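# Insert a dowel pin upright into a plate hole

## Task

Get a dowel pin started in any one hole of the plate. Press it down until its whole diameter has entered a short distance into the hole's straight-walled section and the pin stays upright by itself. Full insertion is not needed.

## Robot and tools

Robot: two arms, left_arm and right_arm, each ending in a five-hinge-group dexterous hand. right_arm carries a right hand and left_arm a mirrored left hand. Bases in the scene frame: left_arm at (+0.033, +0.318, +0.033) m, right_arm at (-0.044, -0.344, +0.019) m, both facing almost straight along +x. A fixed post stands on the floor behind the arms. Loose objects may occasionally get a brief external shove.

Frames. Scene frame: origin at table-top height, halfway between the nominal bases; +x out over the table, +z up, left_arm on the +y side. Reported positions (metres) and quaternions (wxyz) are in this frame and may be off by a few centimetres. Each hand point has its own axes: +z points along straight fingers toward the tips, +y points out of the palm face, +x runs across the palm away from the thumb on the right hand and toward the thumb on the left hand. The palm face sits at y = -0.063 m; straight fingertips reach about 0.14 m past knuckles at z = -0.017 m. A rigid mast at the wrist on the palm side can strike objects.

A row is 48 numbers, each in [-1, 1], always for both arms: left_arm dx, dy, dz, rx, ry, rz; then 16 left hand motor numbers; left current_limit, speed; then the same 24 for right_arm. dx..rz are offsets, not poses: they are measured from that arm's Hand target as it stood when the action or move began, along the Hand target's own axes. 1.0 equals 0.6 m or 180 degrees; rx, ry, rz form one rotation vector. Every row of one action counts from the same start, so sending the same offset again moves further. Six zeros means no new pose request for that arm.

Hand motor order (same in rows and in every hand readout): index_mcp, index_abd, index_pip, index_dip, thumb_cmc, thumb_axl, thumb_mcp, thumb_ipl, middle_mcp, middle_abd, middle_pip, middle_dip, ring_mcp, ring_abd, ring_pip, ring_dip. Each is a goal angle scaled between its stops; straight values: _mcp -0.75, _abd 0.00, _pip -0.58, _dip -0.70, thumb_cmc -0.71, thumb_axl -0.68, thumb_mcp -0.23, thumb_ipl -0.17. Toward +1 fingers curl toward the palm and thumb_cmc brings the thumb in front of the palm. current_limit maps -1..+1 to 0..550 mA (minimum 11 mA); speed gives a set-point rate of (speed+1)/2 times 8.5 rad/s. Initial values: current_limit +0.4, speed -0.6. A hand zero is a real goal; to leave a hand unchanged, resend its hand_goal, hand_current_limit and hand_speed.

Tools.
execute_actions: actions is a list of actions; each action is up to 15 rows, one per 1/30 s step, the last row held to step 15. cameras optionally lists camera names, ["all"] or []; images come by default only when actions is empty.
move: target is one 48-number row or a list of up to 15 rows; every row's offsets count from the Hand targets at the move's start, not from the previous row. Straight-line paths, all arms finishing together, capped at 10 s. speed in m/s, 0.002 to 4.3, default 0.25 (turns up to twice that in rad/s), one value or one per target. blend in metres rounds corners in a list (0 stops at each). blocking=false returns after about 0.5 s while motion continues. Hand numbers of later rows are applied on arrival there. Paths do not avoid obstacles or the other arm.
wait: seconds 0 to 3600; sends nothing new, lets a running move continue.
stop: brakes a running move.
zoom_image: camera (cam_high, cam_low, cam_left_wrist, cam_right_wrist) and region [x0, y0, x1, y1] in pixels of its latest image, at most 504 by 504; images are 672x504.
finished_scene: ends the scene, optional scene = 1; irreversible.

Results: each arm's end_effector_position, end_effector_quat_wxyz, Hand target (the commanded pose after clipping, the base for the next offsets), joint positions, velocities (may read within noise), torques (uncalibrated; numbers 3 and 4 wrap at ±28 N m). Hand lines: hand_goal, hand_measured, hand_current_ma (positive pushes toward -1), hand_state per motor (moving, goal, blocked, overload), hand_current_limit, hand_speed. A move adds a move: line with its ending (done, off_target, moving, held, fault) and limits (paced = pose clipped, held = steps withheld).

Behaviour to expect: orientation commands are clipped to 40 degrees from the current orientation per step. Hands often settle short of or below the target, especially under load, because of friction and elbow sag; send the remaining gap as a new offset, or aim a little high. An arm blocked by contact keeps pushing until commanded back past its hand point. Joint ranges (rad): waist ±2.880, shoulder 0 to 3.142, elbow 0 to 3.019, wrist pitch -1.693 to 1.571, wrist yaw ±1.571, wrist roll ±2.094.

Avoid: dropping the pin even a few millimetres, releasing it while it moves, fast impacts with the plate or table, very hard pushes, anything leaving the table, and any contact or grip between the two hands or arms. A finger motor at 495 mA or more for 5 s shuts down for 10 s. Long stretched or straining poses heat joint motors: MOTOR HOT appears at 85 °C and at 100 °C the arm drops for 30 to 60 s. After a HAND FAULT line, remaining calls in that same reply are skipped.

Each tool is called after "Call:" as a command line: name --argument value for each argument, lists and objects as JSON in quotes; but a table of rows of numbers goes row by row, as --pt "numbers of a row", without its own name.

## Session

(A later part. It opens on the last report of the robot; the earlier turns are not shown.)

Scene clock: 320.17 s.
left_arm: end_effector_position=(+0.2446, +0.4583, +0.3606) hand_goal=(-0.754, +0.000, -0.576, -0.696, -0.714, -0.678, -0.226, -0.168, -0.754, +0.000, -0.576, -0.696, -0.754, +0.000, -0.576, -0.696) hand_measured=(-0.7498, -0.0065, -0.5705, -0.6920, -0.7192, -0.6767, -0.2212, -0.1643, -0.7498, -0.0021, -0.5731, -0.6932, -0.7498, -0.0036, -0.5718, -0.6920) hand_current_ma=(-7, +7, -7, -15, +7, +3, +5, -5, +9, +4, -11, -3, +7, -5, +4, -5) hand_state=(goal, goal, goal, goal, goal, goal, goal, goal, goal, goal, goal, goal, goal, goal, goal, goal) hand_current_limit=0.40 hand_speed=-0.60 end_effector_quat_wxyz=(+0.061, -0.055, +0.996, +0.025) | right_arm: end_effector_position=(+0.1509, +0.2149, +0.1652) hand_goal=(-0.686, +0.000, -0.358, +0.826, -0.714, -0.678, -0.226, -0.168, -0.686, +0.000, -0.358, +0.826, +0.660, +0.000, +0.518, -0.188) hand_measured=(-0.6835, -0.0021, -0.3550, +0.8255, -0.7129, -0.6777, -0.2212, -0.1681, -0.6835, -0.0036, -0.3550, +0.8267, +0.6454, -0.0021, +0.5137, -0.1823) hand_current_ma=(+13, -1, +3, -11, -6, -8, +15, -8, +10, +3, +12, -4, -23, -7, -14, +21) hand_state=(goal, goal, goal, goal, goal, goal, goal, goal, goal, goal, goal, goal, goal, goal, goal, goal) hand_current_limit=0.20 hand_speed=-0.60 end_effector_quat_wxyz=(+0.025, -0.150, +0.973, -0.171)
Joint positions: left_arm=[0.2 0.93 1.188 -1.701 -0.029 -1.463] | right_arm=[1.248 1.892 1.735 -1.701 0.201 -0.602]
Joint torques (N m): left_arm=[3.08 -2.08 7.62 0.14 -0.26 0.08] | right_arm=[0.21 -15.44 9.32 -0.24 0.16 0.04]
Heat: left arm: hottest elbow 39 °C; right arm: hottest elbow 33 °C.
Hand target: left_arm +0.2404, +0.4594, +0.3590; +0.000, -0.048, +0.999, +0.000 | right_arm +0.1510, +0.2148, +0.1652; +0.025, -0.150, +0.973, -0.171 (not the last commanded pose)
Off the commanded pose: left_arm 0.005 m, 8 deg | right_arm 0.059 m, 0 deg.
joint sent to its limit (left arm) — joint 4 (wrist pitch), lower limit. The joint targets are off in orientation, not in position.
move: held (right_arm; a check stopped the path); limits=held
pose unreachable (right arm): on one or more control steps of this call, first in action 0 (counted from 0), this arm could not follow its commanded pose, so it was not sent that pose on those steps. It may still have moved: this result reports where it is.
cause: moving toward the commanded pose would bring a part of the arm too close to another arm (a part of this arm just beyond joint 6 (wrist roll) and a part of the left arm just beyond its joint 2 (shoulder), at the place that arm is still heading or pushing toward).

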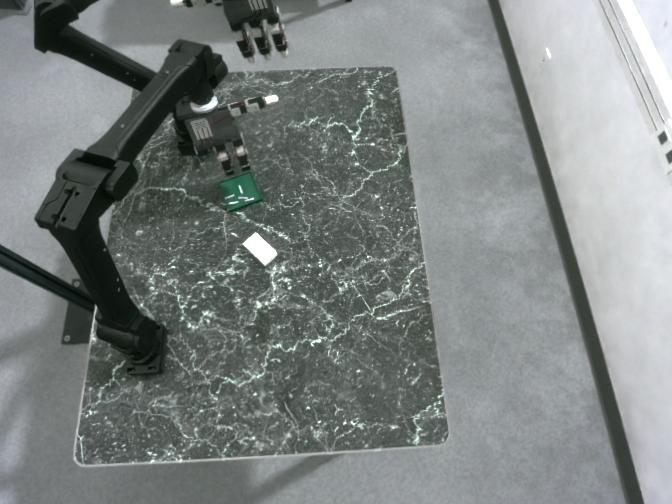

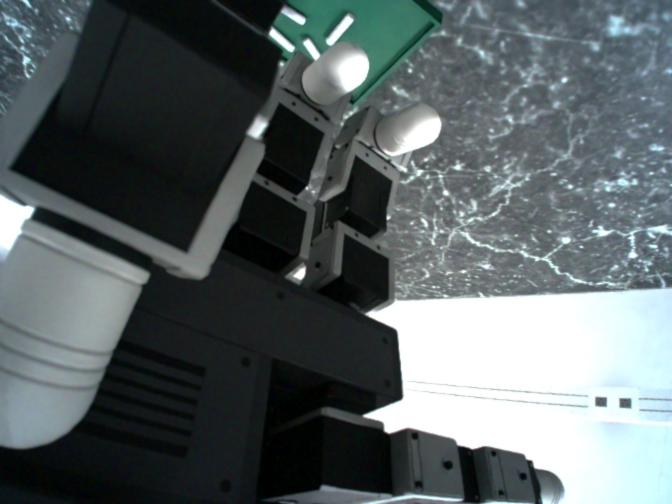

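Call:
move --pt "0 0 0 0 0 0 -0.754 0 -0.576 -0.696 -0.714 -0.678 -0.226 -0.168 -0.754 0 -0.576 -0.696 0.66 0 0.518 -0.188 0.4 -0.6 0.0 -0.094 -0.157 0 0 0 -0.685 0 -0.358 0.826 -0.714 -0.678 -0.226 -0.168 -0.685 0 -0.358 0.826 0.64 0 0.518 -0.188 0.2 -0.6" --pt "0 0 0 0 0 0 -0.754 0 -0.576 -0.696 -0.714 -0.678 -0.226 -0.168 -0.754 0 -0.576 -0.696 0.66 0 0.518 -0.188 0.4 -0.6 0.183 -0.639 -0.06 0 0 0 -0.685 0 -0.358 0.826 -0.714 -0.678 -0.226 -0.168 -0.685 0 -0.358 0.826 0.64 0 0.518 -0.188 0.2 -0.6" --speed 0.25 --blend '[0.03,0]' --cameras '["cam_high"]'

Call:
zoom_image --camera "cam_high" --region '[205, 155, 275, 215]'

Scene clock: 325.63 s.
left_arm: end_effector_position=(+0.2447, +0.4583, +0.3606) hand_goal=(-0.754, +0.000, -0.576, -0.696, -0.714, -0.678, -0.226, -0.168, -0.754, +0.000, -0.576, -0.696, +0.660, +0.000, +0.518, -0.188) hand_measured=(-0.7498, -0.0065, -0.5718, -0.6920, -0.7192, -0.6777, -0.2222, -0.1643, -0.7498, -0.0021, -0.5731, -0.6945, +0.6430, -0.0036, +0.5214, -0.1823) hand_current_ma=(-10, +3, -10, -8, +6, +8, +5, +1, +8, +11, -11, -11, +3, -5, -3, -1) hand_state=(goal, goal, goal, goal, goal, goal, goal, goal, goal, goal, goal, goal, goal, goal, goal, goal) hand_current_limit=0.40 hand_speed=-0.60 end_effector_quat_wxyz=(+0.061, -0.055, +0.996, +0.025) | right_arm: end_effector_position=(+0.1507, -0.1469, +0.3296) hand_goal=(-0.686, +0.000, -0.358, +0.826, -0.714, -0.678, -0.226, -0.168, -0.686, +0.000, -0.358, +0.826, +0.640, +0.000, +0.518, -0.188) hand_measured=(-0.6835, +0.0037, -0.3601, +0.8255, -0.7129, -0.6777, -0.2222, -0.1681, -0.6835, +0.0037, -0.3601, +0.8267, +0.6262, -0.0007, +0.5124, -0.1823) hand_current_ma=(+12, +0, -17, -7, -3, -4, +11, -8, +3, +10, -9, -5, -24, -7, -17, +22) hand_state=(goal, goal, goal, goal, goal, goal, goal, goal, goal, goal, goal, goal, goal, goal, goal, goal) hand_current_limit=0.20 hand_speed=-0.60 end_effector_quat_wxyz=(+0.120, -0.184, +0.972, -0.080)
Joint positions: left_arm=[0.2 0.93 1.188 -1.701 -0.029 -1.462] | right_arm=[0.695 0.858 1.125 -1.703 0.256 -1.268]
Joint torques (N m): left_arm=[3.14 -2.02 7.61 0.12 -0.32 0.07] | right_arm=[-1.2 -2.02 10.28 0.27 0.09 0.02]
Heat: left arm: hottest elbow 38 °C; right arm: hottest elbow 33 °C.
Hand target: left_arm +0.2404, +0.4594, +0.3590; +0.000, -0.048, +0.999, +0.000 | right_arm +0.1515, -0.1500, +0.3300; +0.025, -0.150, +0.973, -0.171
Off the commanded pose: left_arm 0.005 m, 8 deg | right_arm 0.003 m, 16 deg.
joint sent to its limit (left arm) — joint 4 (wrist pitch), lower limit. The joint targets are off in orientation, not in position.
joint sent to its limit (right arm) — joint 4 (wrist pitch), lower limit. The joint targets are off in orientation, not in position.
move: off_target (right_arm); blend cut to 0 m at target 1

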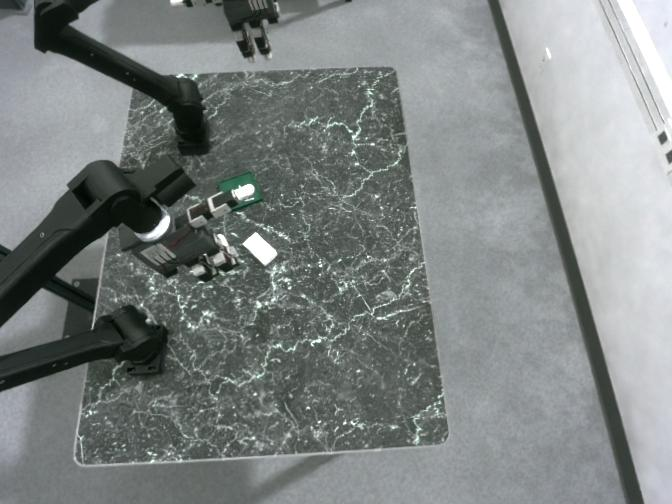

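Scaled by 7.200 from the camera's image (finer frame: 960x720).

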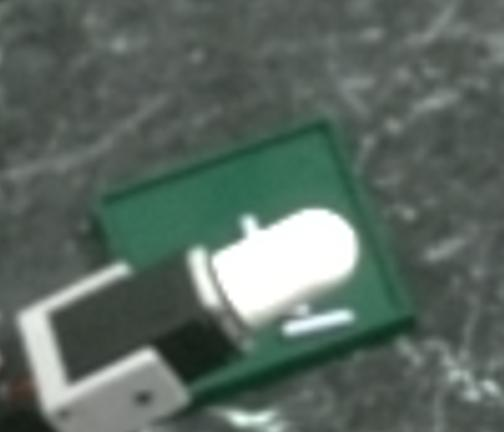

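Call:
move --pt "0.0256 -0.2654 0.033 0 0 0.46 -0.754 0 -0.576 -0.696 -0.714 -0.678 -0.226 -0.168 -0.754 0 -0.576 -0.696 0.64 0 0.518 -0.188 0.4 -0.6 0.0232 -0.3215 0.117 0 0 0 -0.685 0 -0.358 0.826 -0.714 -0.678 -0.226 -0.168 -0.685 0 -0.358 0.826 0.62 0 0.518 -0.188 0.2 -0.6" --pt "0.1485 -0.57 0.2317 0 0 0.925 -0.754 0 -0.576 -0.696 -0.714 -0.678 -0.226 -0.168 -0.754 0 -0.576 -0.696 0.64 0 0.518 -0.188 0.4 -0.6 0.0232 -0.3215 0.117 0 0 0 -0.685 0 -0.358 0.826 -0.714 -0.678 -0.226 -0.168 -0.685 0 -0.358 0.826 0.62 0 0.518 -0.188 0.2 -0.6" --speed 0.2 --cameras '["all"]'

Call:
zoom_image --camera "cam_high" --region '[205, 135, 275, 215]'

Scene clock: 335.03 s.
left_arm: end_effector_position=(+0.1853, +0.1140, +0.2235) hand_goal=(-0.754, +0.000, -0.576, -0.696, -0.714, -0.678, -0.226, -0.168, -0.754, +0.000, -0.576, -0.696, +0.640, +0.000, +0.518, -0.188) hand_measured=(-0.7498, -0.0065, -0.5718, -0.6920, -0.7192, -0.6777, -0.2212, -0.1643, -0.7498, -0.0021, -0.5731, -0.6932, +0.6298, -0.0036, +0.5137, -0.1836) hand_current_ma=(-7, +0, -10, -7, +5, +7, +9, -1, +17, +8, -15, -6, +9, -2, -6, -2) hand_state=(goal, goal, goal, goal, goal, goal, goal, goal, goal, goal, goal, goal, goal, goal, goal, goal) hand_current_limit=0.40 hand_speed=-0.60 end_effector_quat_wxyz=(+0.000, +0.985, +0.173, +0.001) | right_arm: end_effector_position=(+0.1869, -0.3449, +0.3140) hand_goal=(-0.686, +0.000, -0.358, +0.826, -0.714, -0.678, -0.226, -0.168, -0.686, +0.000, -0.358, +0.826, +0.620, +0.000, +0.518, -0.188) hand_measured=(-0.6835, +0.0037, -0.3588, +0.8267, -0.7117, -0.6767, -0.2212, -0.1672, -0.6823, +0.0023, -0.3614, +0.8280, +0.6069, +0.0008, +0.5137, -0.1811) hand_current_ma=(+8, +5, -14, -3, -5, -10, +9, -5, +14, +7, -7, -2, -21, -10, -9, +12) hand_state=(goal, goal, goal, goal, goal, goal, goal, goal, goal, goal, goal, goal, goal, goal, goal, goal) hand_current_limit=0.20 hand_speed=-0.60 end_effector_quat_wxyz=(+0.004, -0.157, +0.974, -0.165)
Joint positions: left_arm=[-0.927 0.729 0.741 -1.581 -0.002 0.313] | right_arm=[-0.121 0.922 1.153 -1.699 0.315 -2.03]
Joint torques (N m): left_arm=[2.2 0.97 7.94 0.95 0.01 0.07] | right_arm=[-0.21 -1.85 13.79 0.92 0.17 -0.07]
Heat: left arm: hottest elbow 37 °C; right arm: hottest elbow 33 °C.
Hand target: left_arm +0.1840, +0.1104, +0.2200; +0.000, +0.986, +0.165, +0.000 | right_arm +0.1999, -0.3500, +0.3299; +0.025, -0.150, +0.973, -0.171
Off the commanded pose: left_arm 0.005 m, 1 deg | right_arm 0.021 m, 3 deg.
move: off_target (right_arm)

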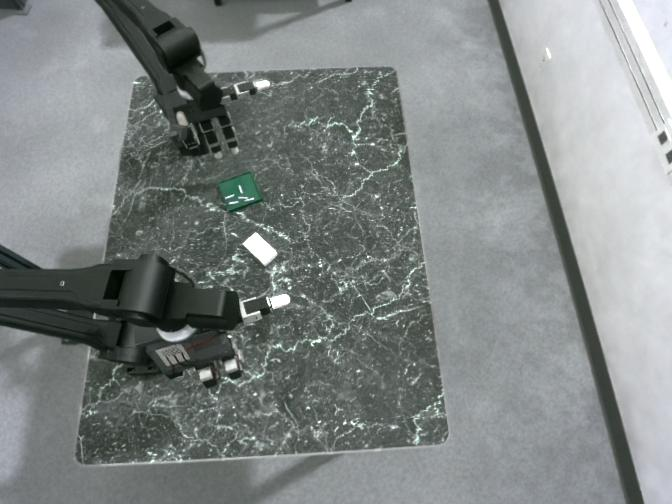

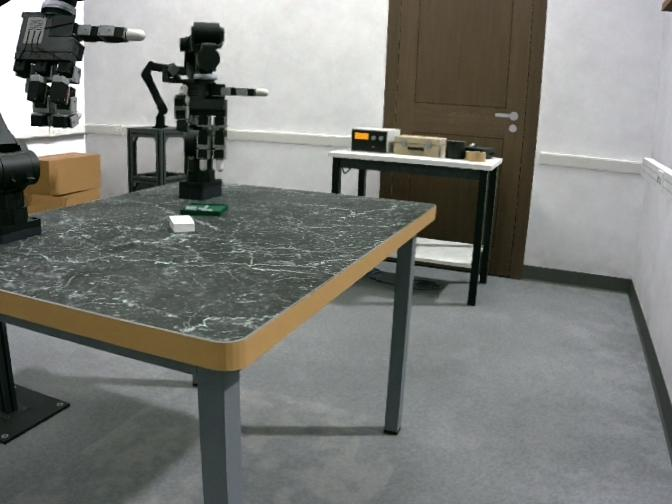

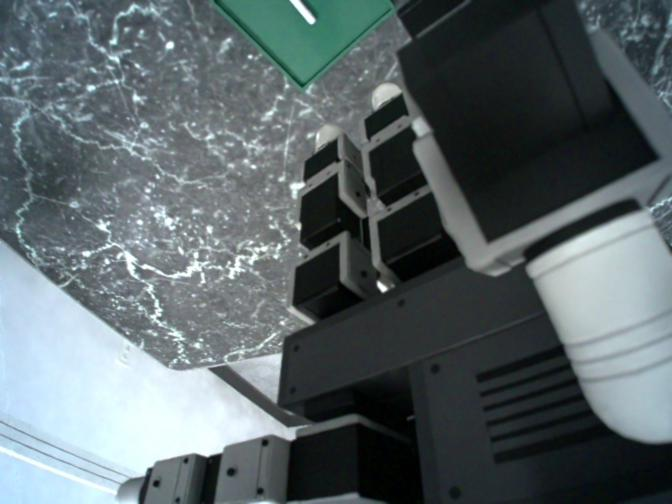

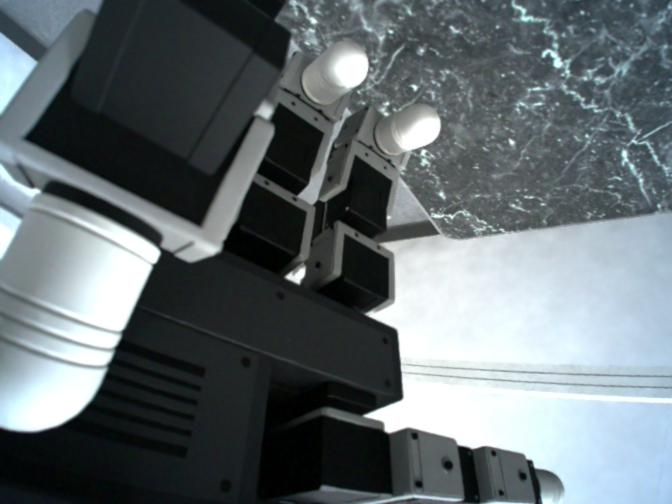

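Scaled by 6.300 from the camera's image (finer frame: 960x720).

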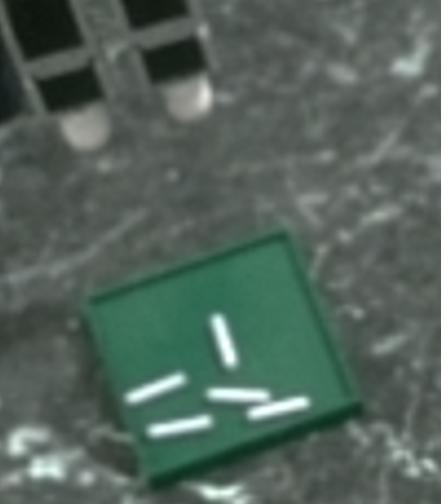

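Call:
move --target '[0,0,0.1517,0,0,0,-0.754,0,-0.576,-0.696,-0.714,-0.678,-0.226,-0.168,-0.754,0,-0.576,-0.696,0.64,0,0.518,-0.188,0.4,-0.6,0,0,0,0,0,0,-0.685,0,-0.358,0.826,-0.714,-0.678,-0.226,-0.168,-0.685,0,-0.358,0.826,0.62,0,0.518,-0.188,0.2,-0.6]' --speed 0.08 --cameras '["cam_high","cam_left_wrist"]'

Call:
zoom_image --camera "cam_high" --region '[205, 135, 275, 215]'

Call:
zoom_image --camera "cam_left_wrist" --region '[180, 0, 480, 200]'

Scene clock: 336.97 s.
left_arm: end_effector_position=(+0.1861, +0.1128, +0.1328) hand_goal=(-0.754, +0.000, -0.576, -0.696, -0.714, -0.678, -0.226, -0.168, -0.754, +0.000, -0.576, -0.696, +0.640, +0.000, +0.518, -0.188) hand_measured=(-0.7498, -0.0065, -0.5718, -0.6920, -0.7180, -0.6777, -0.2212, -0.1633, -0.7498, -0.0021, -0.5731, -0.6932, +0.6298, -0.0036, +0.5150, -0.1836) hand_current_ma=(-3, +3, -15, +0, -3, -2, +2, +3, +7, +5, -8, -5, +13, -9, +7, -4) hand_state=(goal, goal, goal, goal, goal, goal, goal, goal, goal, goal, goal, goal, goal, goal, goal, goal) hand_current_limit=0.40 hand_speed=-0.60 end_effector_quat_wxyz=(+0.000, +0.985, +0.173, +0.001) | right_arm: end_effector_position=(+0.1869, -0.3449, +0.3140) hand_goal=(-0.686, +0.000, -0.358, +0.826, -0.714, -0.678, -0.226, -0.168, -0.686, +0.000, -0.358, +0.826, +0.620, +0.000, +0.518, -0.188) hand_measured=(-0.6835, +0.0037, -0.3614, +0.8242, -0.7129, -0.6777, -0.2212, -0.1681, -0.6835, +0.0008, -0.3614, +0.8267, +0.6069, -0.0007, +0.5124, -0.1811) hand_current_ma=(+2, +1, -9, -13, -5, -7, +17, -6, +14, +6, -5, -8, -13, -14, -13, +18) hand_state=(goal, goal, goal, goal, goal, goal, goal, goal, goal, goal, goal, goal, goal, goal, goal, goal) hand_current_limit=0.20 hand_speed=-0.60 end_effector_quat_wxyz=(+0.004, -0.157, +0.974, -0.165)
Joint positions: left_arm=[-0.927 0.774 0.518 -1.314 -0.002 0.313] | right_arm=[-0.121 0.922 1.153 -1.699 0.315 -2.03]
Joint torques (N m): left_arm=[2.2 0.73 7.6 0.94 0.01 0.05] | right_arm=[-0.67 -2.02 13.81 0.84 0.16 -0.04]
Heat: left arm: hottest elbow 37 °C; right arm: hottest elbow 34 °C.
Hand target: left_arm +0.1840, +0.1105, +0.1289; +0.000, +0.986, +0.165, +0.000 | right_arm +0.1999, -0.3500, +0.3299; +0.025, -0.150, +0.973, -0.171
Off the commanded pose: left_arm 0.005 m, 1 deg | right_arm 0.021 m, 3 deg.
move: done

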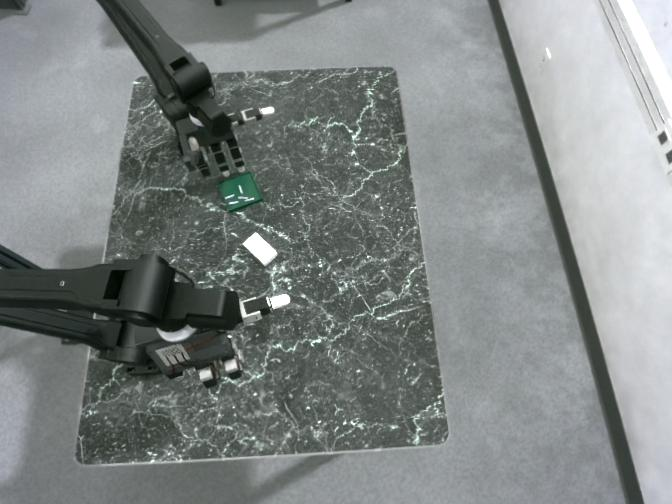

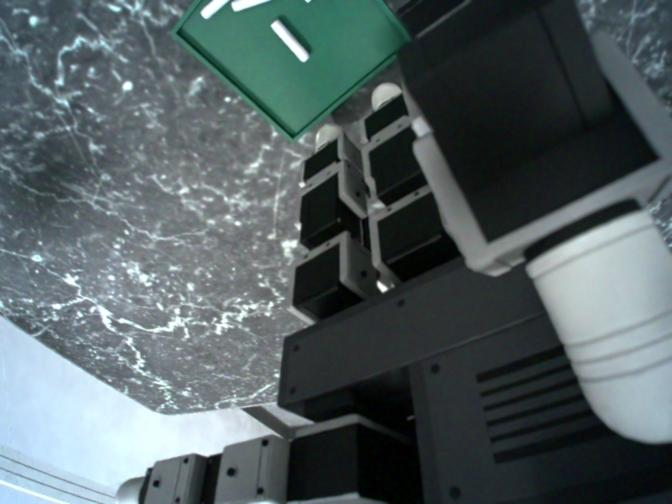

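Scaled by 6.300 from the camera's image (finer frame: 960x720).

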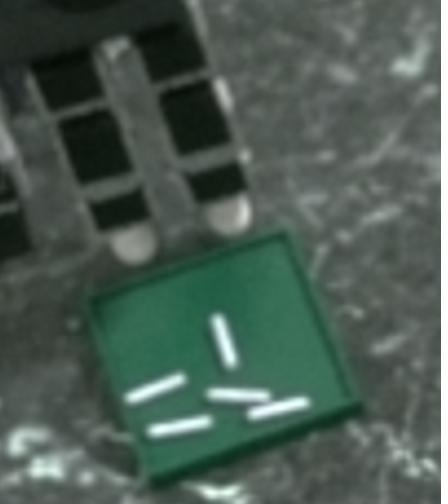

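Scaled by 1.680 from the camera's image (finer frame: 960x720).

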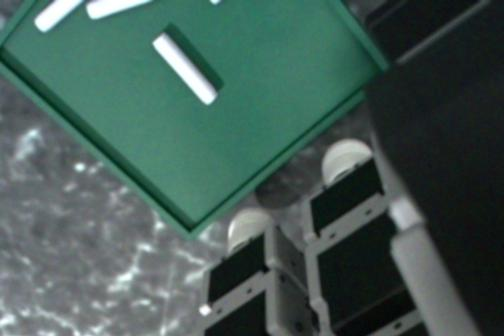

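Call:
move --target '[0,0.05,-0.004,0,0,0,-0.754,0,-0.576,-0.696,-0.714,-0.678,-0.226,-0.168,-0.754,0,-0.576,-0.696,0.64,0,0.518,-0.188,0.4,-0.6,0,0,0,0,0,0,-0.685,0,-0.358,0.826,-0.714,-0.678,-0.226,-0.168,-0.685,0,-0.358,0.826,0.62,0,0.518,-0.188,0.2,-0.6]' --speed 0.01 --cameras '["cam_high","cam_left_wrist"]'

Call:
zoom_image --camera "cam_high" --region '[205, 135, 275, 215]'

Scene clock: 340.53 s.
left_arm: end_effector_position=(+0.1865, +0.0979, +0.1207) hand_goal=(-0.754, +0.000, -0.576, -0.696, -0.714, -0.678, -0.226, -0.168, -0.754, +0.000, -0.576, -0.696, +0.640, +0.000, +0.518, -0.188) hand_measured=(-0.7800, -0.0065, -0.5898, -0.7047, -0.7192, -0.6777, -0.2212, -0.1633, -0.7655, -0.0036, -0.5834, -0.6983, +0.6298, -0.0036, +0.5137, -0.1836) hand_current_ma=(-6, +9, -4, -11, +2, +4, +8, +6, -4, +4, -11, -1, +12, -4, +7, -12) hand_state=(blocked, goal, goal, goal, goal, goal, goal, goal, goal, goal, goal, goal, goal, goal, goal, goal) hand_current_limit=0.40 hand_speed=-0.60 end_effector_quat_wxyz=(-0.017, +0.986, +0.166, -0.006) | right_arm: end_effector_position=(+0.1869, -0.3449, +0.3140) hand_goal=(-0.686, +0.000, -0.358, +0.826, -0.714, -0.678, -0.226, -0.168, -0.686, +0.000, -0.358, +0.826, +0.620, +0.000, +0.518, -0.188) hand_measured=(-0.6835, +0.0037, -0.3601, +0.8255, -0.7129, -0.6767, -0.2212, -0.1681, -0.6835, +0.0023, -0.3614, +0.8280, +0.6069, -0.0007, +0.5137, -0.1823) hand_current_ma=(+20, +0, -10, -12, -13, -5, +8, -8, +13, +14, -3, -3, -22, -3, -14, +18) hand_state=(goal, goal, goal, goal, goal, goal, goal, goal, goal, goal, goal, goal, goal, goal, goal, goal) hand_current_limit=0.20 hand_speed=-0.60 end_effector_quat_wxyz=(+0.004, -0.157, +0.974, -0.165)
Joint positions: left_arm=[-0.972 0.868 0.534 -1.273 -0.004 0.281] | right_arm=[-0.121 0.922 1.153 -1.699 0.315 -2.03]
Joint torques (N m): left_arm=[1.96 0.67 10.15 1.32 0.08 -0.12] | right_arm=[-0.21 -2.02 14 0.75 0.13 -0.05]
Heat: left arm: hottest elbow 37 °C; right arm: hottest elbow 34 °C.
Hand target: left_arm +0.1938, +0.0820, +0.1314; +0.000, +0.986, +0.165, +0.000 | right_arm +0.1999, -0.3500, +0.3299; +0.025, -0.150, +0.973, -0.171
Off the commanded pose: left_arm 0.020 m, 2 deg | right_arm 0.021 m, 3 deg.
move: off_target (left_arm)

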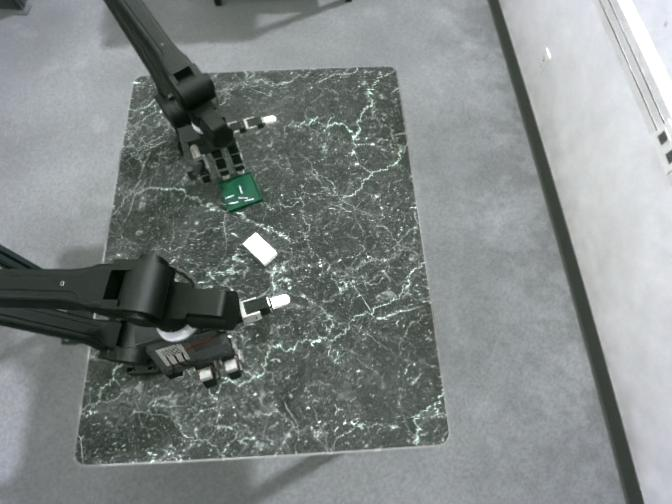

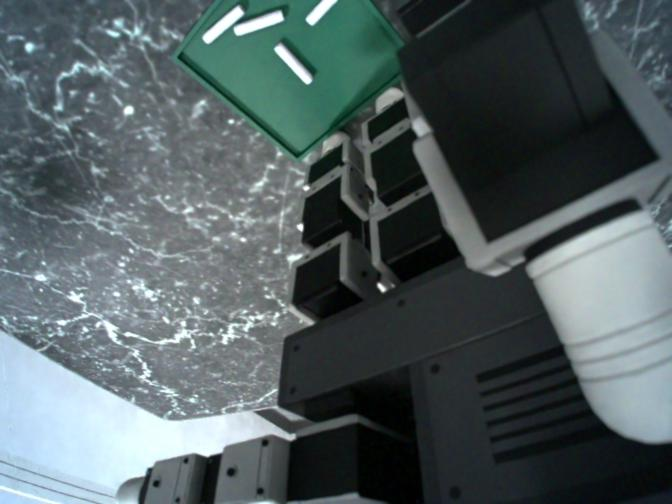

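Scaled by 6.300 from the camera's image (finer frame: 960x720).

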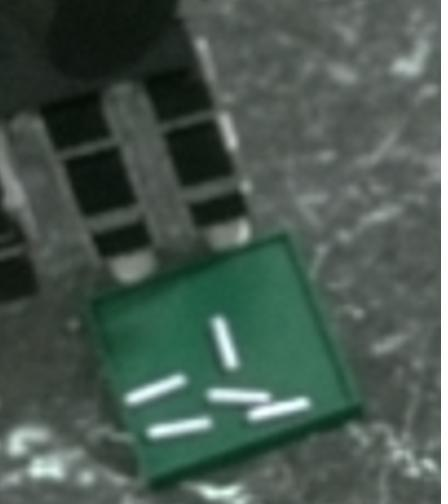

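Call:
move --target '[0,0.03,-0.03,0,0,0,-0.754,0,-0.576,-0.696,-0.714,-0.678,-0.226,-0.168,-0.754,0,-0.576,-0.696,0.64,0,0.518,-0.188,0.4,-0.6,0,0,0,0,0,0,-0.685,0,-0.358,0.826,-0.714,-0.678,-0.226,-0.168,-0.685,0,-0.358,0.826,0.62,0,0.518,-0.188,0.2,-0.6]' --speed 0.015 --cameras '["cam_high","cam_left_wrist"]'

Call:
zoom_image --camera "cam_high" --region '[205, 135, 275, 215]'

Scene clock: 342.90 s.
left_arm: end_effector_position=(+0.1914, +0.0815, +0.1292) hand_goal=(-0.754, +0.000, -0.576, -0.696, -0.714, -0.678, -0.226, -0.168, -0.754, +0.000, -0.576, -0.696, +0.640, +0.000, +0.518, -0.188) hand_measured=(-0.7631, -0.0065, -0.5859, -0.7060, -0.7092, -0.6777, -0.2212, -0.1643, -0.7535, -0.0007, -0.5821, -0.6971, +0.6298, -0.0036, +0.5150, -0.1836) hand_current_ma=(-7, +3, -4, -6, -1, +1, +5, +2, +7, +6, -10, +2, +9, -3, +2, -3) hand_state=(goal, goal, goal, goal, goal, goal, goal, goal, goal, goal, goal, goal, goal, goal, goal, goal) hand_current_limit=0.40 hand_speed=-0.60 end_effector_quat_wxyz=(-0.018, +0.986, +0.164, -0.007) | right_arm: end_effector_position=(+0.1869, -0.3449, +0.3140) hand_goal=(-0.686, +0.000, -0.358, +0.826, -0.714, -0.678, -0.226, -0.168, -0.686, +0.000, -0.358, +0.826, +0.620, +0.000, +0.518, -0.188) hand_measured=(-0.6835, +0.0037, -0.3601, +0.8255, -0.7117, -0.6777, -0.2212, -0.1681, -0.6835, +0.0023, -0.3601, +0.8267, +0.6081, +0.0008, +0.5124, -0.1823) hand_current_ma=(+19, +8, -12, -2, -2, -7, +10, -7, +8, +10, +1, +3, -24, -6, -12, +27) hand_state=(goal, goal, goal, goal, goal, goal, goal, goal, goal, goal, goal, goal, goal, goal, goal, goal) hand_current_limit=0.20 hand_speed=-0.60 end_effector_quat_wxyz=(+0.004, -0.157, +0.974, -0.165)
Joint positions: left_arm=[-0.996 0.918 0.583 -1.273 -0.002 0.261] | right_arm=[-0.121 0.922 1.153 -1.699 0.315 -2.03]
Joint torques (N m): left_arm=[2.08 -0.97 11.71 0.09 0.01 -0.12] | right_arm=[-1.03 -1.67 13.9 1.01 0.16 -0.03]
Heat: left arm: hottest elbow 37 °C; right arm: hottest elbow 34 °C.
Hand target: left_arm +0.1997, +0.0650, +0.1494; +0.000, +0.986, +0.165, +0.000 | right_arm +0.1999, -0.3500, +0.3299; +0.025, -0.150, +0.973, -0.171
Off the commanded pose: left_arm 0.027 m, 2 deg | right_arm 0.021 m, 3 deg.
move: off_target (left_arm)

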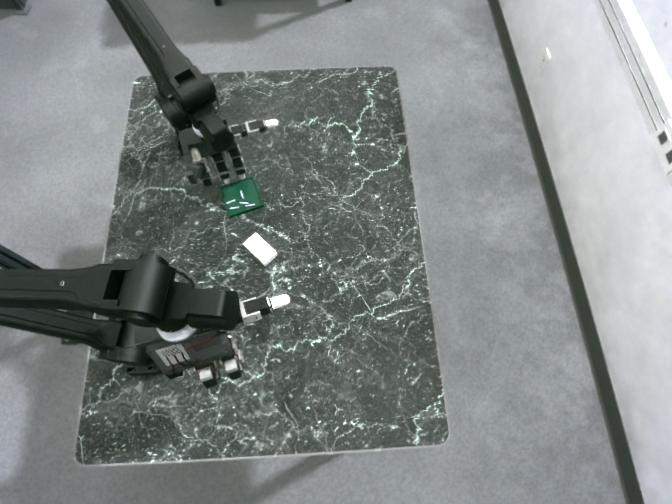

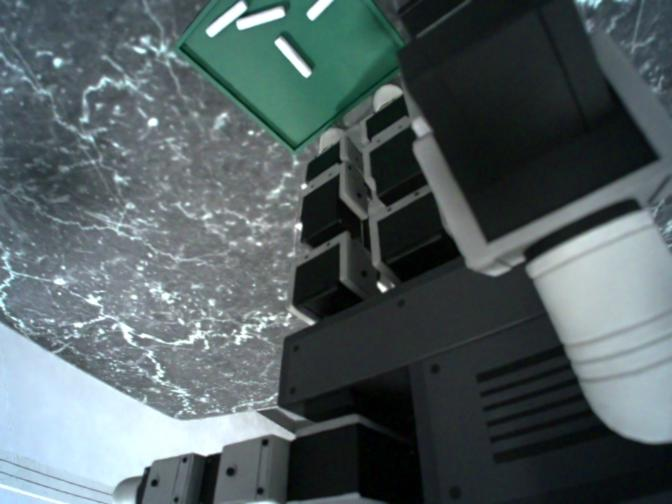

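Scaled by 6.300 from the camera's image (finer frame: 960x720).

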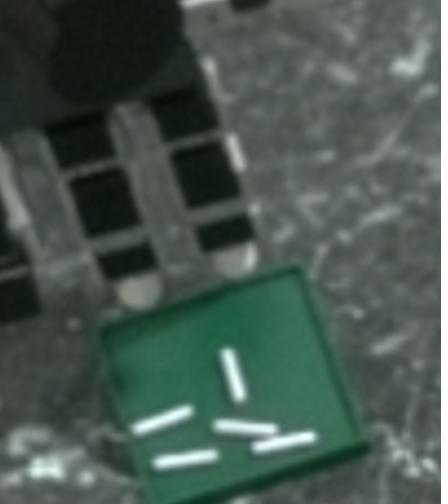

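Call:
move --target '[0,0.06,-0.008,0,0,0,-0.754,0,-0.576,-0.696,-0.714,-0.678,-0.226,-0.168,-0.754,0,-0.576,-0.696,0.64,0,0.518,-0.188,0.4,-0.6,0,0,0,0,0,0,-0.685,0,-0.358,0.826,-0.714,-0.678,-0.226,-0.168,-0.685,0,-0.358,0.826,0.62,0,0.518,-0.188,0.2,-0.6]' --speed 0.012 --cameras '["cam_high","cam_left_wrist"]'

Call:
zoom_image --camera "cam_high" --region '[205, 145, 275, 225]'

Scene clock: 346.50 s.
left_arm: end_effector_position=(+0.2014, +0.0513, +0.1348) hand_goal=(-0.754, +0.000, -0.576, -0.696, -0.714, -0.678, -0.226, -0.168, -0.754, +0.000, -0.576, -0.696, +0.640, +0.000, +0.518, -0.188) hand_measured=(-0.7523, -0.0065, -0.5757, -0.7022, -0.7092, -0.6767, -0.2212, -0.1643, -0.7523, -0.0007, -0.5795, -0.6983, +0.6298, -0.0036, +0.5137, -0.1823) hand_current_ma=(-7, +4, -7, -7, +6, +3, +8, +1, +6, +7, -11, -2, +12, -5, +0, -2) hand_state=(goal, goal, goal, goal, goal, goal, goal, goal, goal, goal, goal, goal, goal, goal, goal, goal) hand_current_limit=0.40 hand_speed=-0.60 end_effector_quat_wxyz=(-0.024, +0.986, +0.164, -0.009) | right_arm: end_effector_position=(+0.1869, -0.3449, +0.3140) hand_goal=(-0.686, +0.000, -0.358, +0.826, -0.714, -0.678, -0.226, -0.168, -0.686, +0.000, -0.358, +0.826, +0.620, +0.000, +0.518, -0.188) hand_measured=(-0.6835, +0.0037, -0.3601, +0.8255, -0.7129, -0.6777, -0.2212, -0.1681, -0.6835, +0.0023, -0.3614, +0.8255, +0.6069, +0.0008, +0.5124, -0.1823) hand_current_ma=(+20, +4, -7, -9, -6, -10, +2, -7, +10, +7, -7, -16, -25, -6, -10, +18) hand_state=(goal, goal, goal, goal, goal, goal, goal, goal, goal, goal, goal, goal, goal, goal, goal, goal) hand_current_limit=0.20 hand_speed=-0.60 end_effector_quat_wxyz=(+0.004, -0.157, +0.974, -0.165)
Joint positions: left_arm=[-1.032 1.026 0.662 -1.258 -0.001 0.226] | right_arm=[-0.121 0.922 1.153 -1.699 0.315 -2.03]
Joint torques (N m): left_arm=[2.08 -1.85 11.4 0.76 -0.01 -0.13] | right_arm=[-0.44 -1.79 13.79 0.94 0.17 -0.05]
Heat: left arm: hottest elbow 37 °C; right arm: hottest elbow 35 °C.
Hand target: left_arm +0.2113, +0.0310, +0.1541; +0.000, +0.986, +0.165, +0.000 | right_arm +0.1999, -0.3500, +0.3299; +0.025, -0.150, +0.973, -0.171
Off the commanded pose: left_arm 0.030 m, 3 deg | right_arm 0.021 m, 3 deg.
move: off_target (left_arm)

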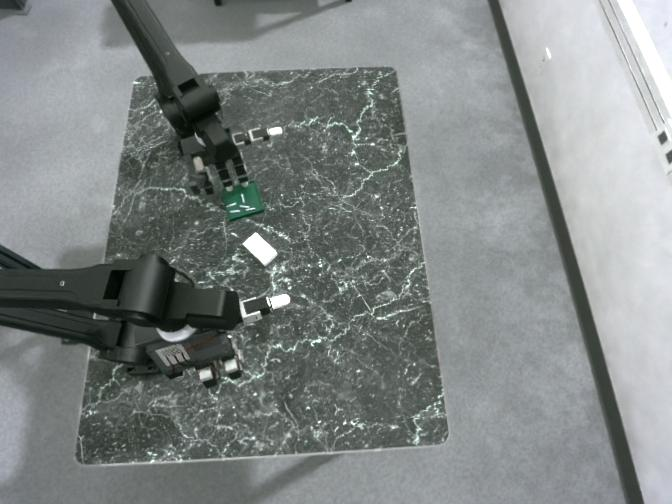

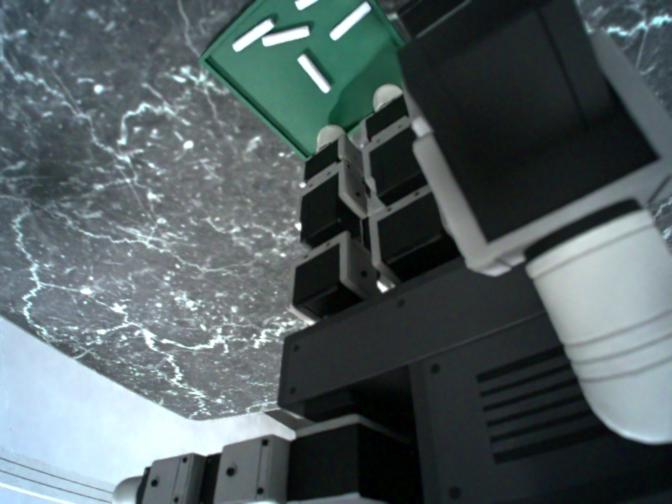

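Scaled by 6.300 from the camera's image (finer frame: 960x720).

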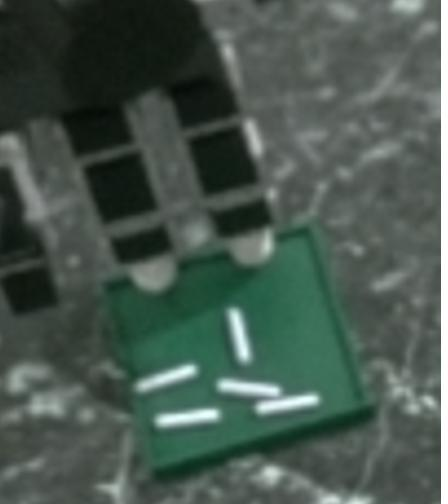

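Call:
move --target '[0,0.05,0.012,0,0,0,-0.754,0,-0.576,-0.696,-0.714,-0.678,-0.226,-0.168,-0.754,0,-0.576,-0.696,0.64,0,0.518,-0.188,0.4,-0.6,0,0,0,0,0,0,-0.685,0,-0.358,0.826,-0.714,-0.678,-0.226,-0.168,-0.685,0,-0.358,0.826,0.62,0,0.518,-0.188,0.2,-0.6]' --speed 0.012 --cameras '["cam_high","cam_left_wrist"]'

Call:
zoom_image --camera "cam_high" --region '[205, 145, 275, 225]'

Scene clock: 349.77 s.
left_arm: end_effector_position=(+0.2115, +0.0249, +0.1294) hand_goal=(-0.754, +0.000, -0.576, -0.696, -0.714, -0.678, -0.226, -0.168, -0.754, +0.000, -0.576, -0.696, +0.640, +0.000, +0.518, -0.188) hand_measured=(-0.7655, +0.0008, -0.5834, -0.7022, -0.7092, -0.6777, -0.2212, -0.1643, -0.7523, -0.0021, -0.5795, -0.6971, +0.6298, -0.0036, +0.5150, -0.1836) hand_current_ma=(-3, +7, -11, -6, +3, +0, +8, +0, +9, +2, -12, -4, +8, -7, -2, -2) hand_state=(goal, goal, goal, goal, goal, goal, goal, goal, goal, goal, goal, goal, goal, goal, goal, goal) hand_current_limit=0.40 hand_speed=-0.60 end_effector_quat_wxyz=(-0.025, +0.986, +0.165, -0.009) | right_arm: end_effector_position=(+0.1869, -0.3449, +0.3140) hand_goal=(-0.686, +0.000, -0.358, +0.826, -0.714, -0.678, -0.226, -0.168, -0.686, +0.000, -0.358, +0.826, +0.620, +0.000, +0.518, -0.188) hand_measured=(-0.6823, +0.0052, -0.3614, +0.8255, -0.7129, -0.6777, -0.2212, -0.1672, -0.6835, +0.0023, -0.3601, +0.8280, +0.6069, -0.0007, +0.5137, -0.1823) hand_current_ma=(+10, +3, -11, -11, +4, -5, +15, -4, +12, +12, -1, -3, -22, -8, -19, +15) hand_state=(goal, goal, goal, goal, goal, goal, goal, goal, goal, goal, goal, goal, goal, goal, goal, goal) hand_current_limit=0.20 hand_speed=-0.60 end_effector_quat_wxyz=(+0.004, -0.157, +0.974, -0.165)
Joint positions: left_arm=[-1.054 1.122 0.71 -1.212 -0.001 0.2] | right_arm=[-0.121 0.922 1.153 -1.699 0.315 -2.03]
Joint torques (N m): left_arm=[1.96 -3.02 11.17 1.02 -0.02 -0.09] | right_arm=[-0.38 -1.55 13.72 1.02 0.16 -0.07]
Heat: left arm: hottest elbow 38 °C; right arm: hottest elbow 35 °C.
Hand target: left_arm +0.2212, +0.0027, +0.1470; +0.000, +0.986, +0.165, +0.000 | right_arm +0.1999, -0.3500, +0.3299; +0.025, -0.150, +0.973, -0.171
Off the commanded pose: left_arm 0.030 m, 3 deg | right_arm 0.021 m, 3 deg.
move: off_target (left_arm)

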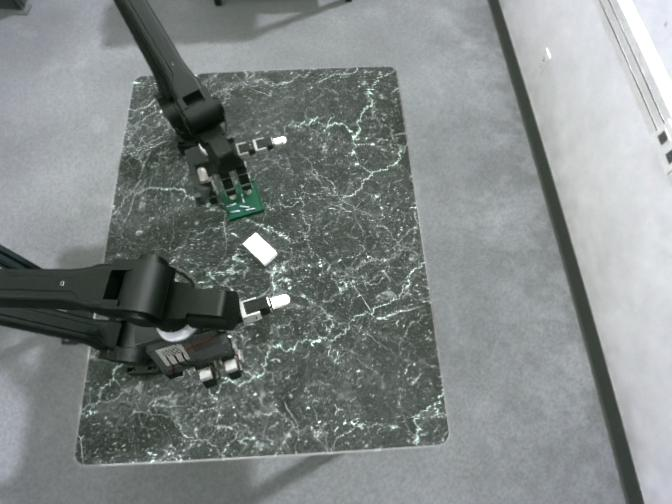

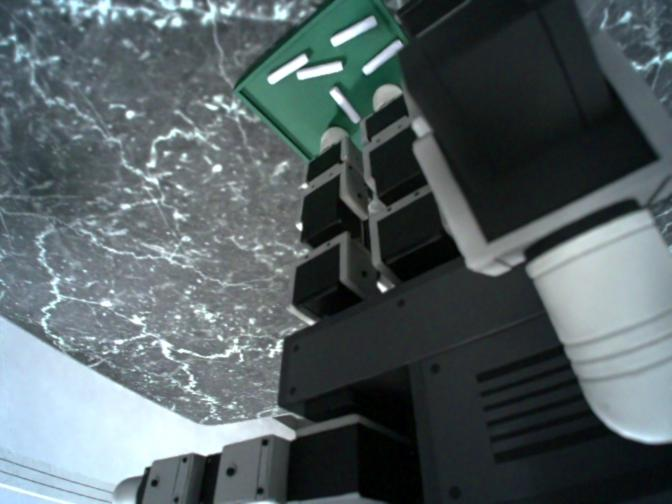

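Scaled by 6.300 from the camera's image (finer frame: 960x720).

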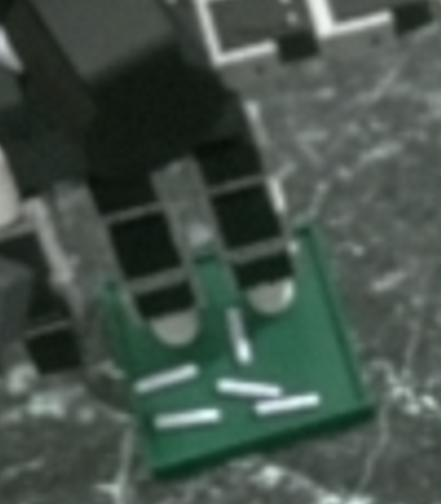

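Call:
move --target '[0,0.022,0.004,0,0,0,-0.754,0,-0.576,-0.696,-0.714,-0.678,-0.226,-0.168,-0.754,0,-0.576,-0.696,0.64,0,0.518,-0.188,0.4,-0.6,0,0,0,0,0,0,-0.685,0,-0.358,0.826,-0.714,-0.678,-0.226,-0.168,-0.685,0,-0.358,0.826,0.62,0,0.518,-0.188,0.2,-0.6]' --speed 0.012 --cameras '["cam_high","cam_left_wrist"]'

Call:
zoom_image --camera "cam_high" --region '[205, 145, 275, 225]'

Scene clock: 351.57 s.
left_arm: end_effector_position=(+0.2163, +0.0125, +0.1291) hand_goal=(-0.754, +0.000, -0.576, -0.696, -0.714, -0.678, -0.226, -0.168, -0.754, +0.000, -0.576, -0.696, +0.640, +0.000, +0.518, -0.188) hand_measured=(-0.7800, +0.0023, -0.5898, -0.7047, -0.7092, -0.6777, -0.2212, -0.1633, -0.7523, -0.0021, -0.5795, -0.6983, +0.6298, -0.0036, +0.5150, -0.1836) hand_current_ma=(-2, +2, -9, -9, +6, +8, +9, -1, +13, +6, -6, +0, +6, -12, +5, +3) hand_state=(blocked, goal, goal, goal, goal, goal, goal, goal, goal, goal, goal, goal, goal, goal, goal, goal) hand_current_limit=0.40 hand_speed=-0.60 end_effector_quat_wxyz=(-0.024, +0.986, +0.166, -0.008) | right_arm: end_effector_position=(+0.1869, -0.3449, +0.3140) hand_goal=(-0.686, +0.000, -0.358, +0.826, -0.714, -0.678, -0.226, -0.168, -0.686, +0.000, -0.358, +0.826, +0.620, +0.000, +0.518, -0.188) hand_measured=(-0.6847, +0.0037, -0.3588, +0.8255, -0.7129, -0.6777, -0.2212, -0.1672, -0.6823, +0.0008, -0.3614, +0.8267, +0.6057, -0.0007, +0.5124, -0.1823) hand_current_ma=(+15, +11, +3, -14, -4, -13, +15, -12, +14, +11, +4, -6, -31, -9, -13, +25) hand_state=(goal, goal, goal, goal, goal, goal, goal, goal, goal, goal, goal, goal, goal, goal, goal, goal) hand_current_limit=0.20 hand_speed=-0.60 end_effector_quat_wxyz=(+0.004, -0.157, +0.974, -0.165)
Joint positions: left_arm=[-1.063 1.161 0.737 -1.197 -0.001 0.19] | right_arm=[-0.121 0.922 1.153 -1.699 0.315 -2.03]
Joint torques (N m): left_arm=[2.02 -3.37 10.93 1.18 -0.02 -0.13] | right_arm=[-0.62 -2.26 13.86 0.9 0.15 -0.06]
Heat: left arm: hottest elbow 38 °C; right arm: hottest elbow 35 °C.
Hand target: left_arm +0.2254, -0.0098, +0.1445; +0.000, +0.986, +0.165, +0.000 | right_arm +0.1999, -0.3500, +0.3299; +0.025, -0.150, +0.973, -0.171
Off the commanded pose: left_arm 0.029 m, 3 deg | right_arm 0.021 m, 3 deg.
move: off_target (left_arm)

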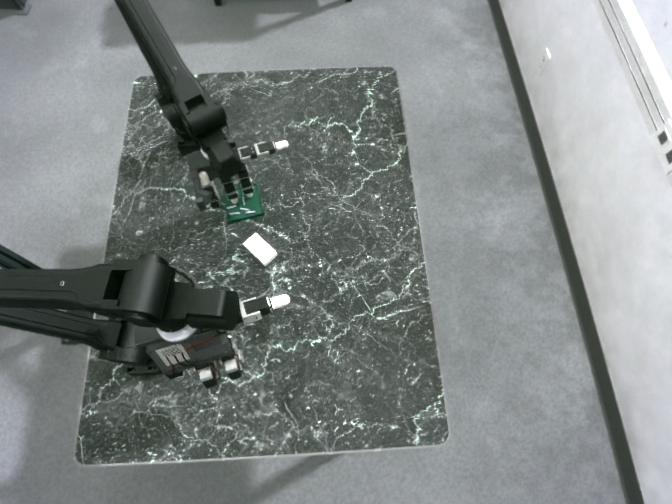

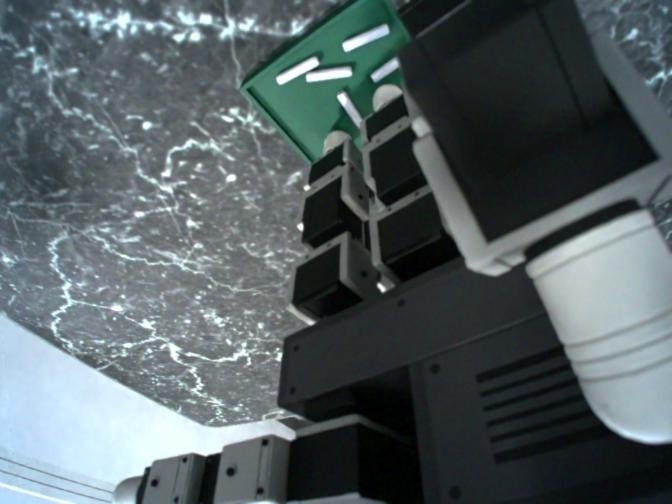

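Scaled by 6.300 from the camera's image (finer frame: 960x720).

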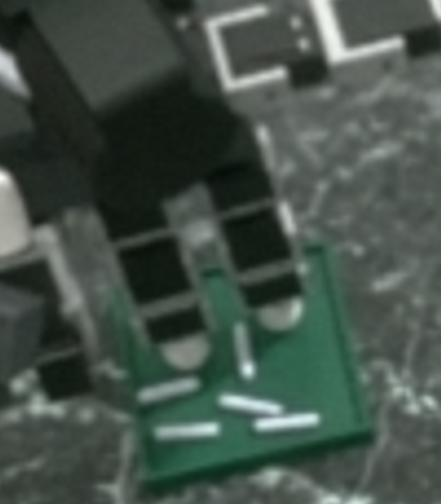

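Call:
move --pt "0.006 0.018 -0.05 0 0 0 -0.754 0 -0.576 -0.696 -0.714 -0.678 -0.226 -0.168 -0.754 0 -0.576 -0.696 0.64 0 0.518 -0.188 0.4 -0.6 0 0 0 0 0 0 -0.685 0 -0.358 0.826 -0.714 -0.678 -0.226 -0.168 -0.685 0 -0.358 0.826 0.6 0 0.518 -0.188 0.2 -0.6" --pt "0.006 -0.018 -0.25 0 0 0 -0.754 0 -0.576 -0.696 -0.714 -0.678 -0.226 -0.168 -0.754 0 -0.576 -0.696 0.64 0 0.518 -0.188 0.4 -0.6 0 0 0 0 0 0 -0.685 0 -0.358 0.826 -0.714 -0.678 -0.226 -0.168 -0.685 0 -0.358 0.826 0.6 0 0.518 -0.188 0.2 -0.6" --speed '[0.05,0.15]' --blend '[0.005,0]' --cameras '["cam_high","cam_left_wrist"]'

Call:
zoom_image --camera "cam_high" --region '[205, 145, 275, 225]'

Scene clock: 354.73 s.
left_arm: end_effector_position=(+0.2188, +0.0099, +0.2702) hand_goal=(-0.754, +0.000, -0.576, -0.696, -0.714, -0.678, -0.226, -0.168, -0.754, +0.000, -0.576, -0.696, +0.640, +0.000, +0.518, -0.188) hand_measured=(-0.7547, +0.0008, -0.5770, -0.6958, -0.7092, -0.6777, -0.2212, -0.1633, -0.7523, -0.0021, -0.5770, -0.6983, +0.6298, -0.0021, +0.5150, -0.1836) hand_current_ma=(-12, -3, -7, -7, +0, +3, +2, +1, +8, +8, -5, -7, +7, -10, +8, -4) hand_state=(goal, goal, goal, goal, goal, goal, goal, goal, goal, goal, goal, goal, goal, goal, goal, goal) hand_current_limit=0.40 hand_speed=-0.60 end_effector_quat_wxyz=(-0.021, +0.986, +0.166, -0.007) | right_arm: end_effector_position=(+0.1869, -0.3449, +0.3140) hand_goal=(-0.686, +0.000, -0.358, +0.826, -0.714, -0.678, -0.226, -0.168, -0.686, +0.000, -0.358, +0.826, +0.600, +0.000, +0.518, -0.188) hand_measured=(-0.6835, +0.0037, -0.3601, +0.8255, -0.7117, -0.6767, -0.2222, -0.1672, -0.6835, +0.0008, -0.3614, +0.8280, +0.5876, -0.0007, +0.5124, -0.1811) hand_current_ma=(+15, -4, -9, -8, -5, -8, +9, -11, +14, +6, +1, -11, -30, -8, -6, +19) hand_state=(goal, goal, goal, goal, goal, goal, goal, goal, goal, goal, goal, goal, goal, goal, goal, goal) hand_current_limit=0.20 hand_speed=-0.60 end_effector_quat_wxyz=(+0.004, -0.157, +0.974, -0.165)
Joint positions: left_arm=[-1.059 1.075 1.056 -1.596 -0.001 0.194] | right_arm=[-0.121 0.922 1.153 -1.699 0.315 -2.03]
Joint torques (N m): left_arm=[3.14 -4.13 12.07 -0.18 -0.06 0.04] | right_arm=[-1.03 -1.96 13.71 0.92 0.14 -0.05]
Heat: left arm: hottest elbow 38 °C; right arm: hottest elbow 36 °C.
Hand target: left_arm +0.2253, +0.0015, +0.2945; +0.000, +0.986, +0.165, +0.000 | right_arm +0.1999, -0.3500, +0.3299; +0.025, -0.150, +0.973, -0.171
Off the commanded pose: left_arm 0.027 m, 3 deg | right_arm 0.021 m, 3 deg.
move: off_target (left_arm); blend cut to 0 m at target 1

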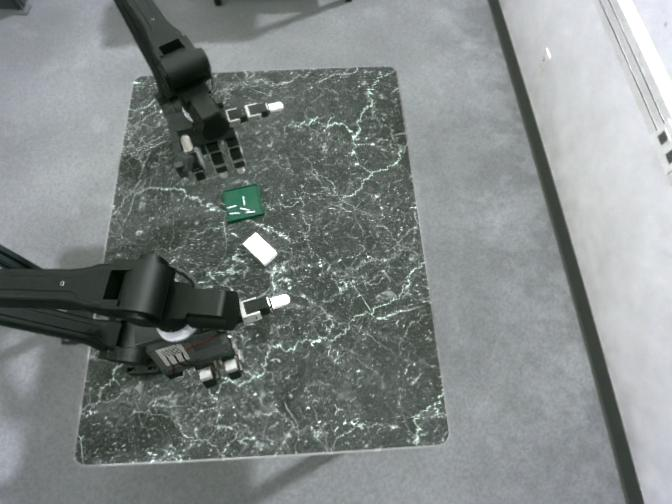

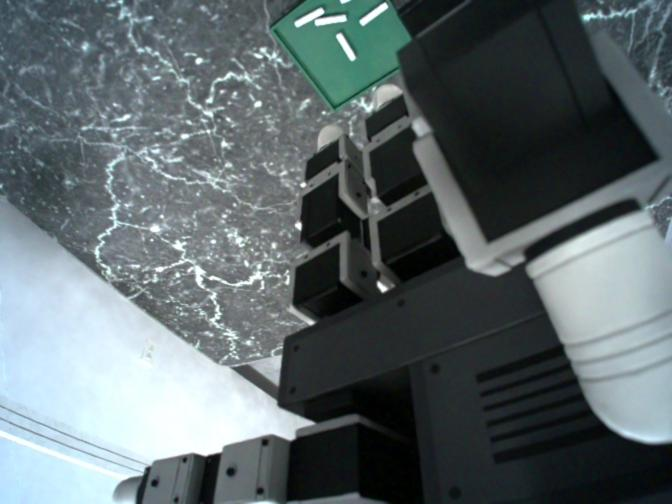

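Scaled by 6.300 from the camera's image (finer frame: 960x720).

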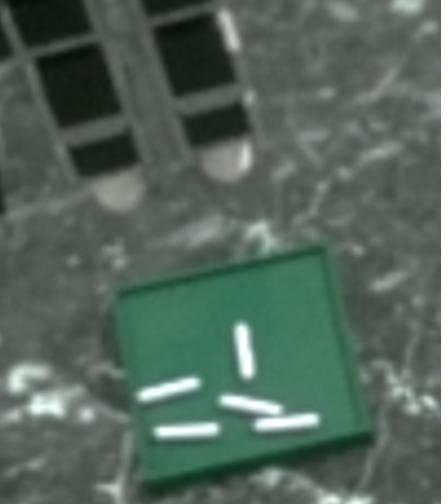

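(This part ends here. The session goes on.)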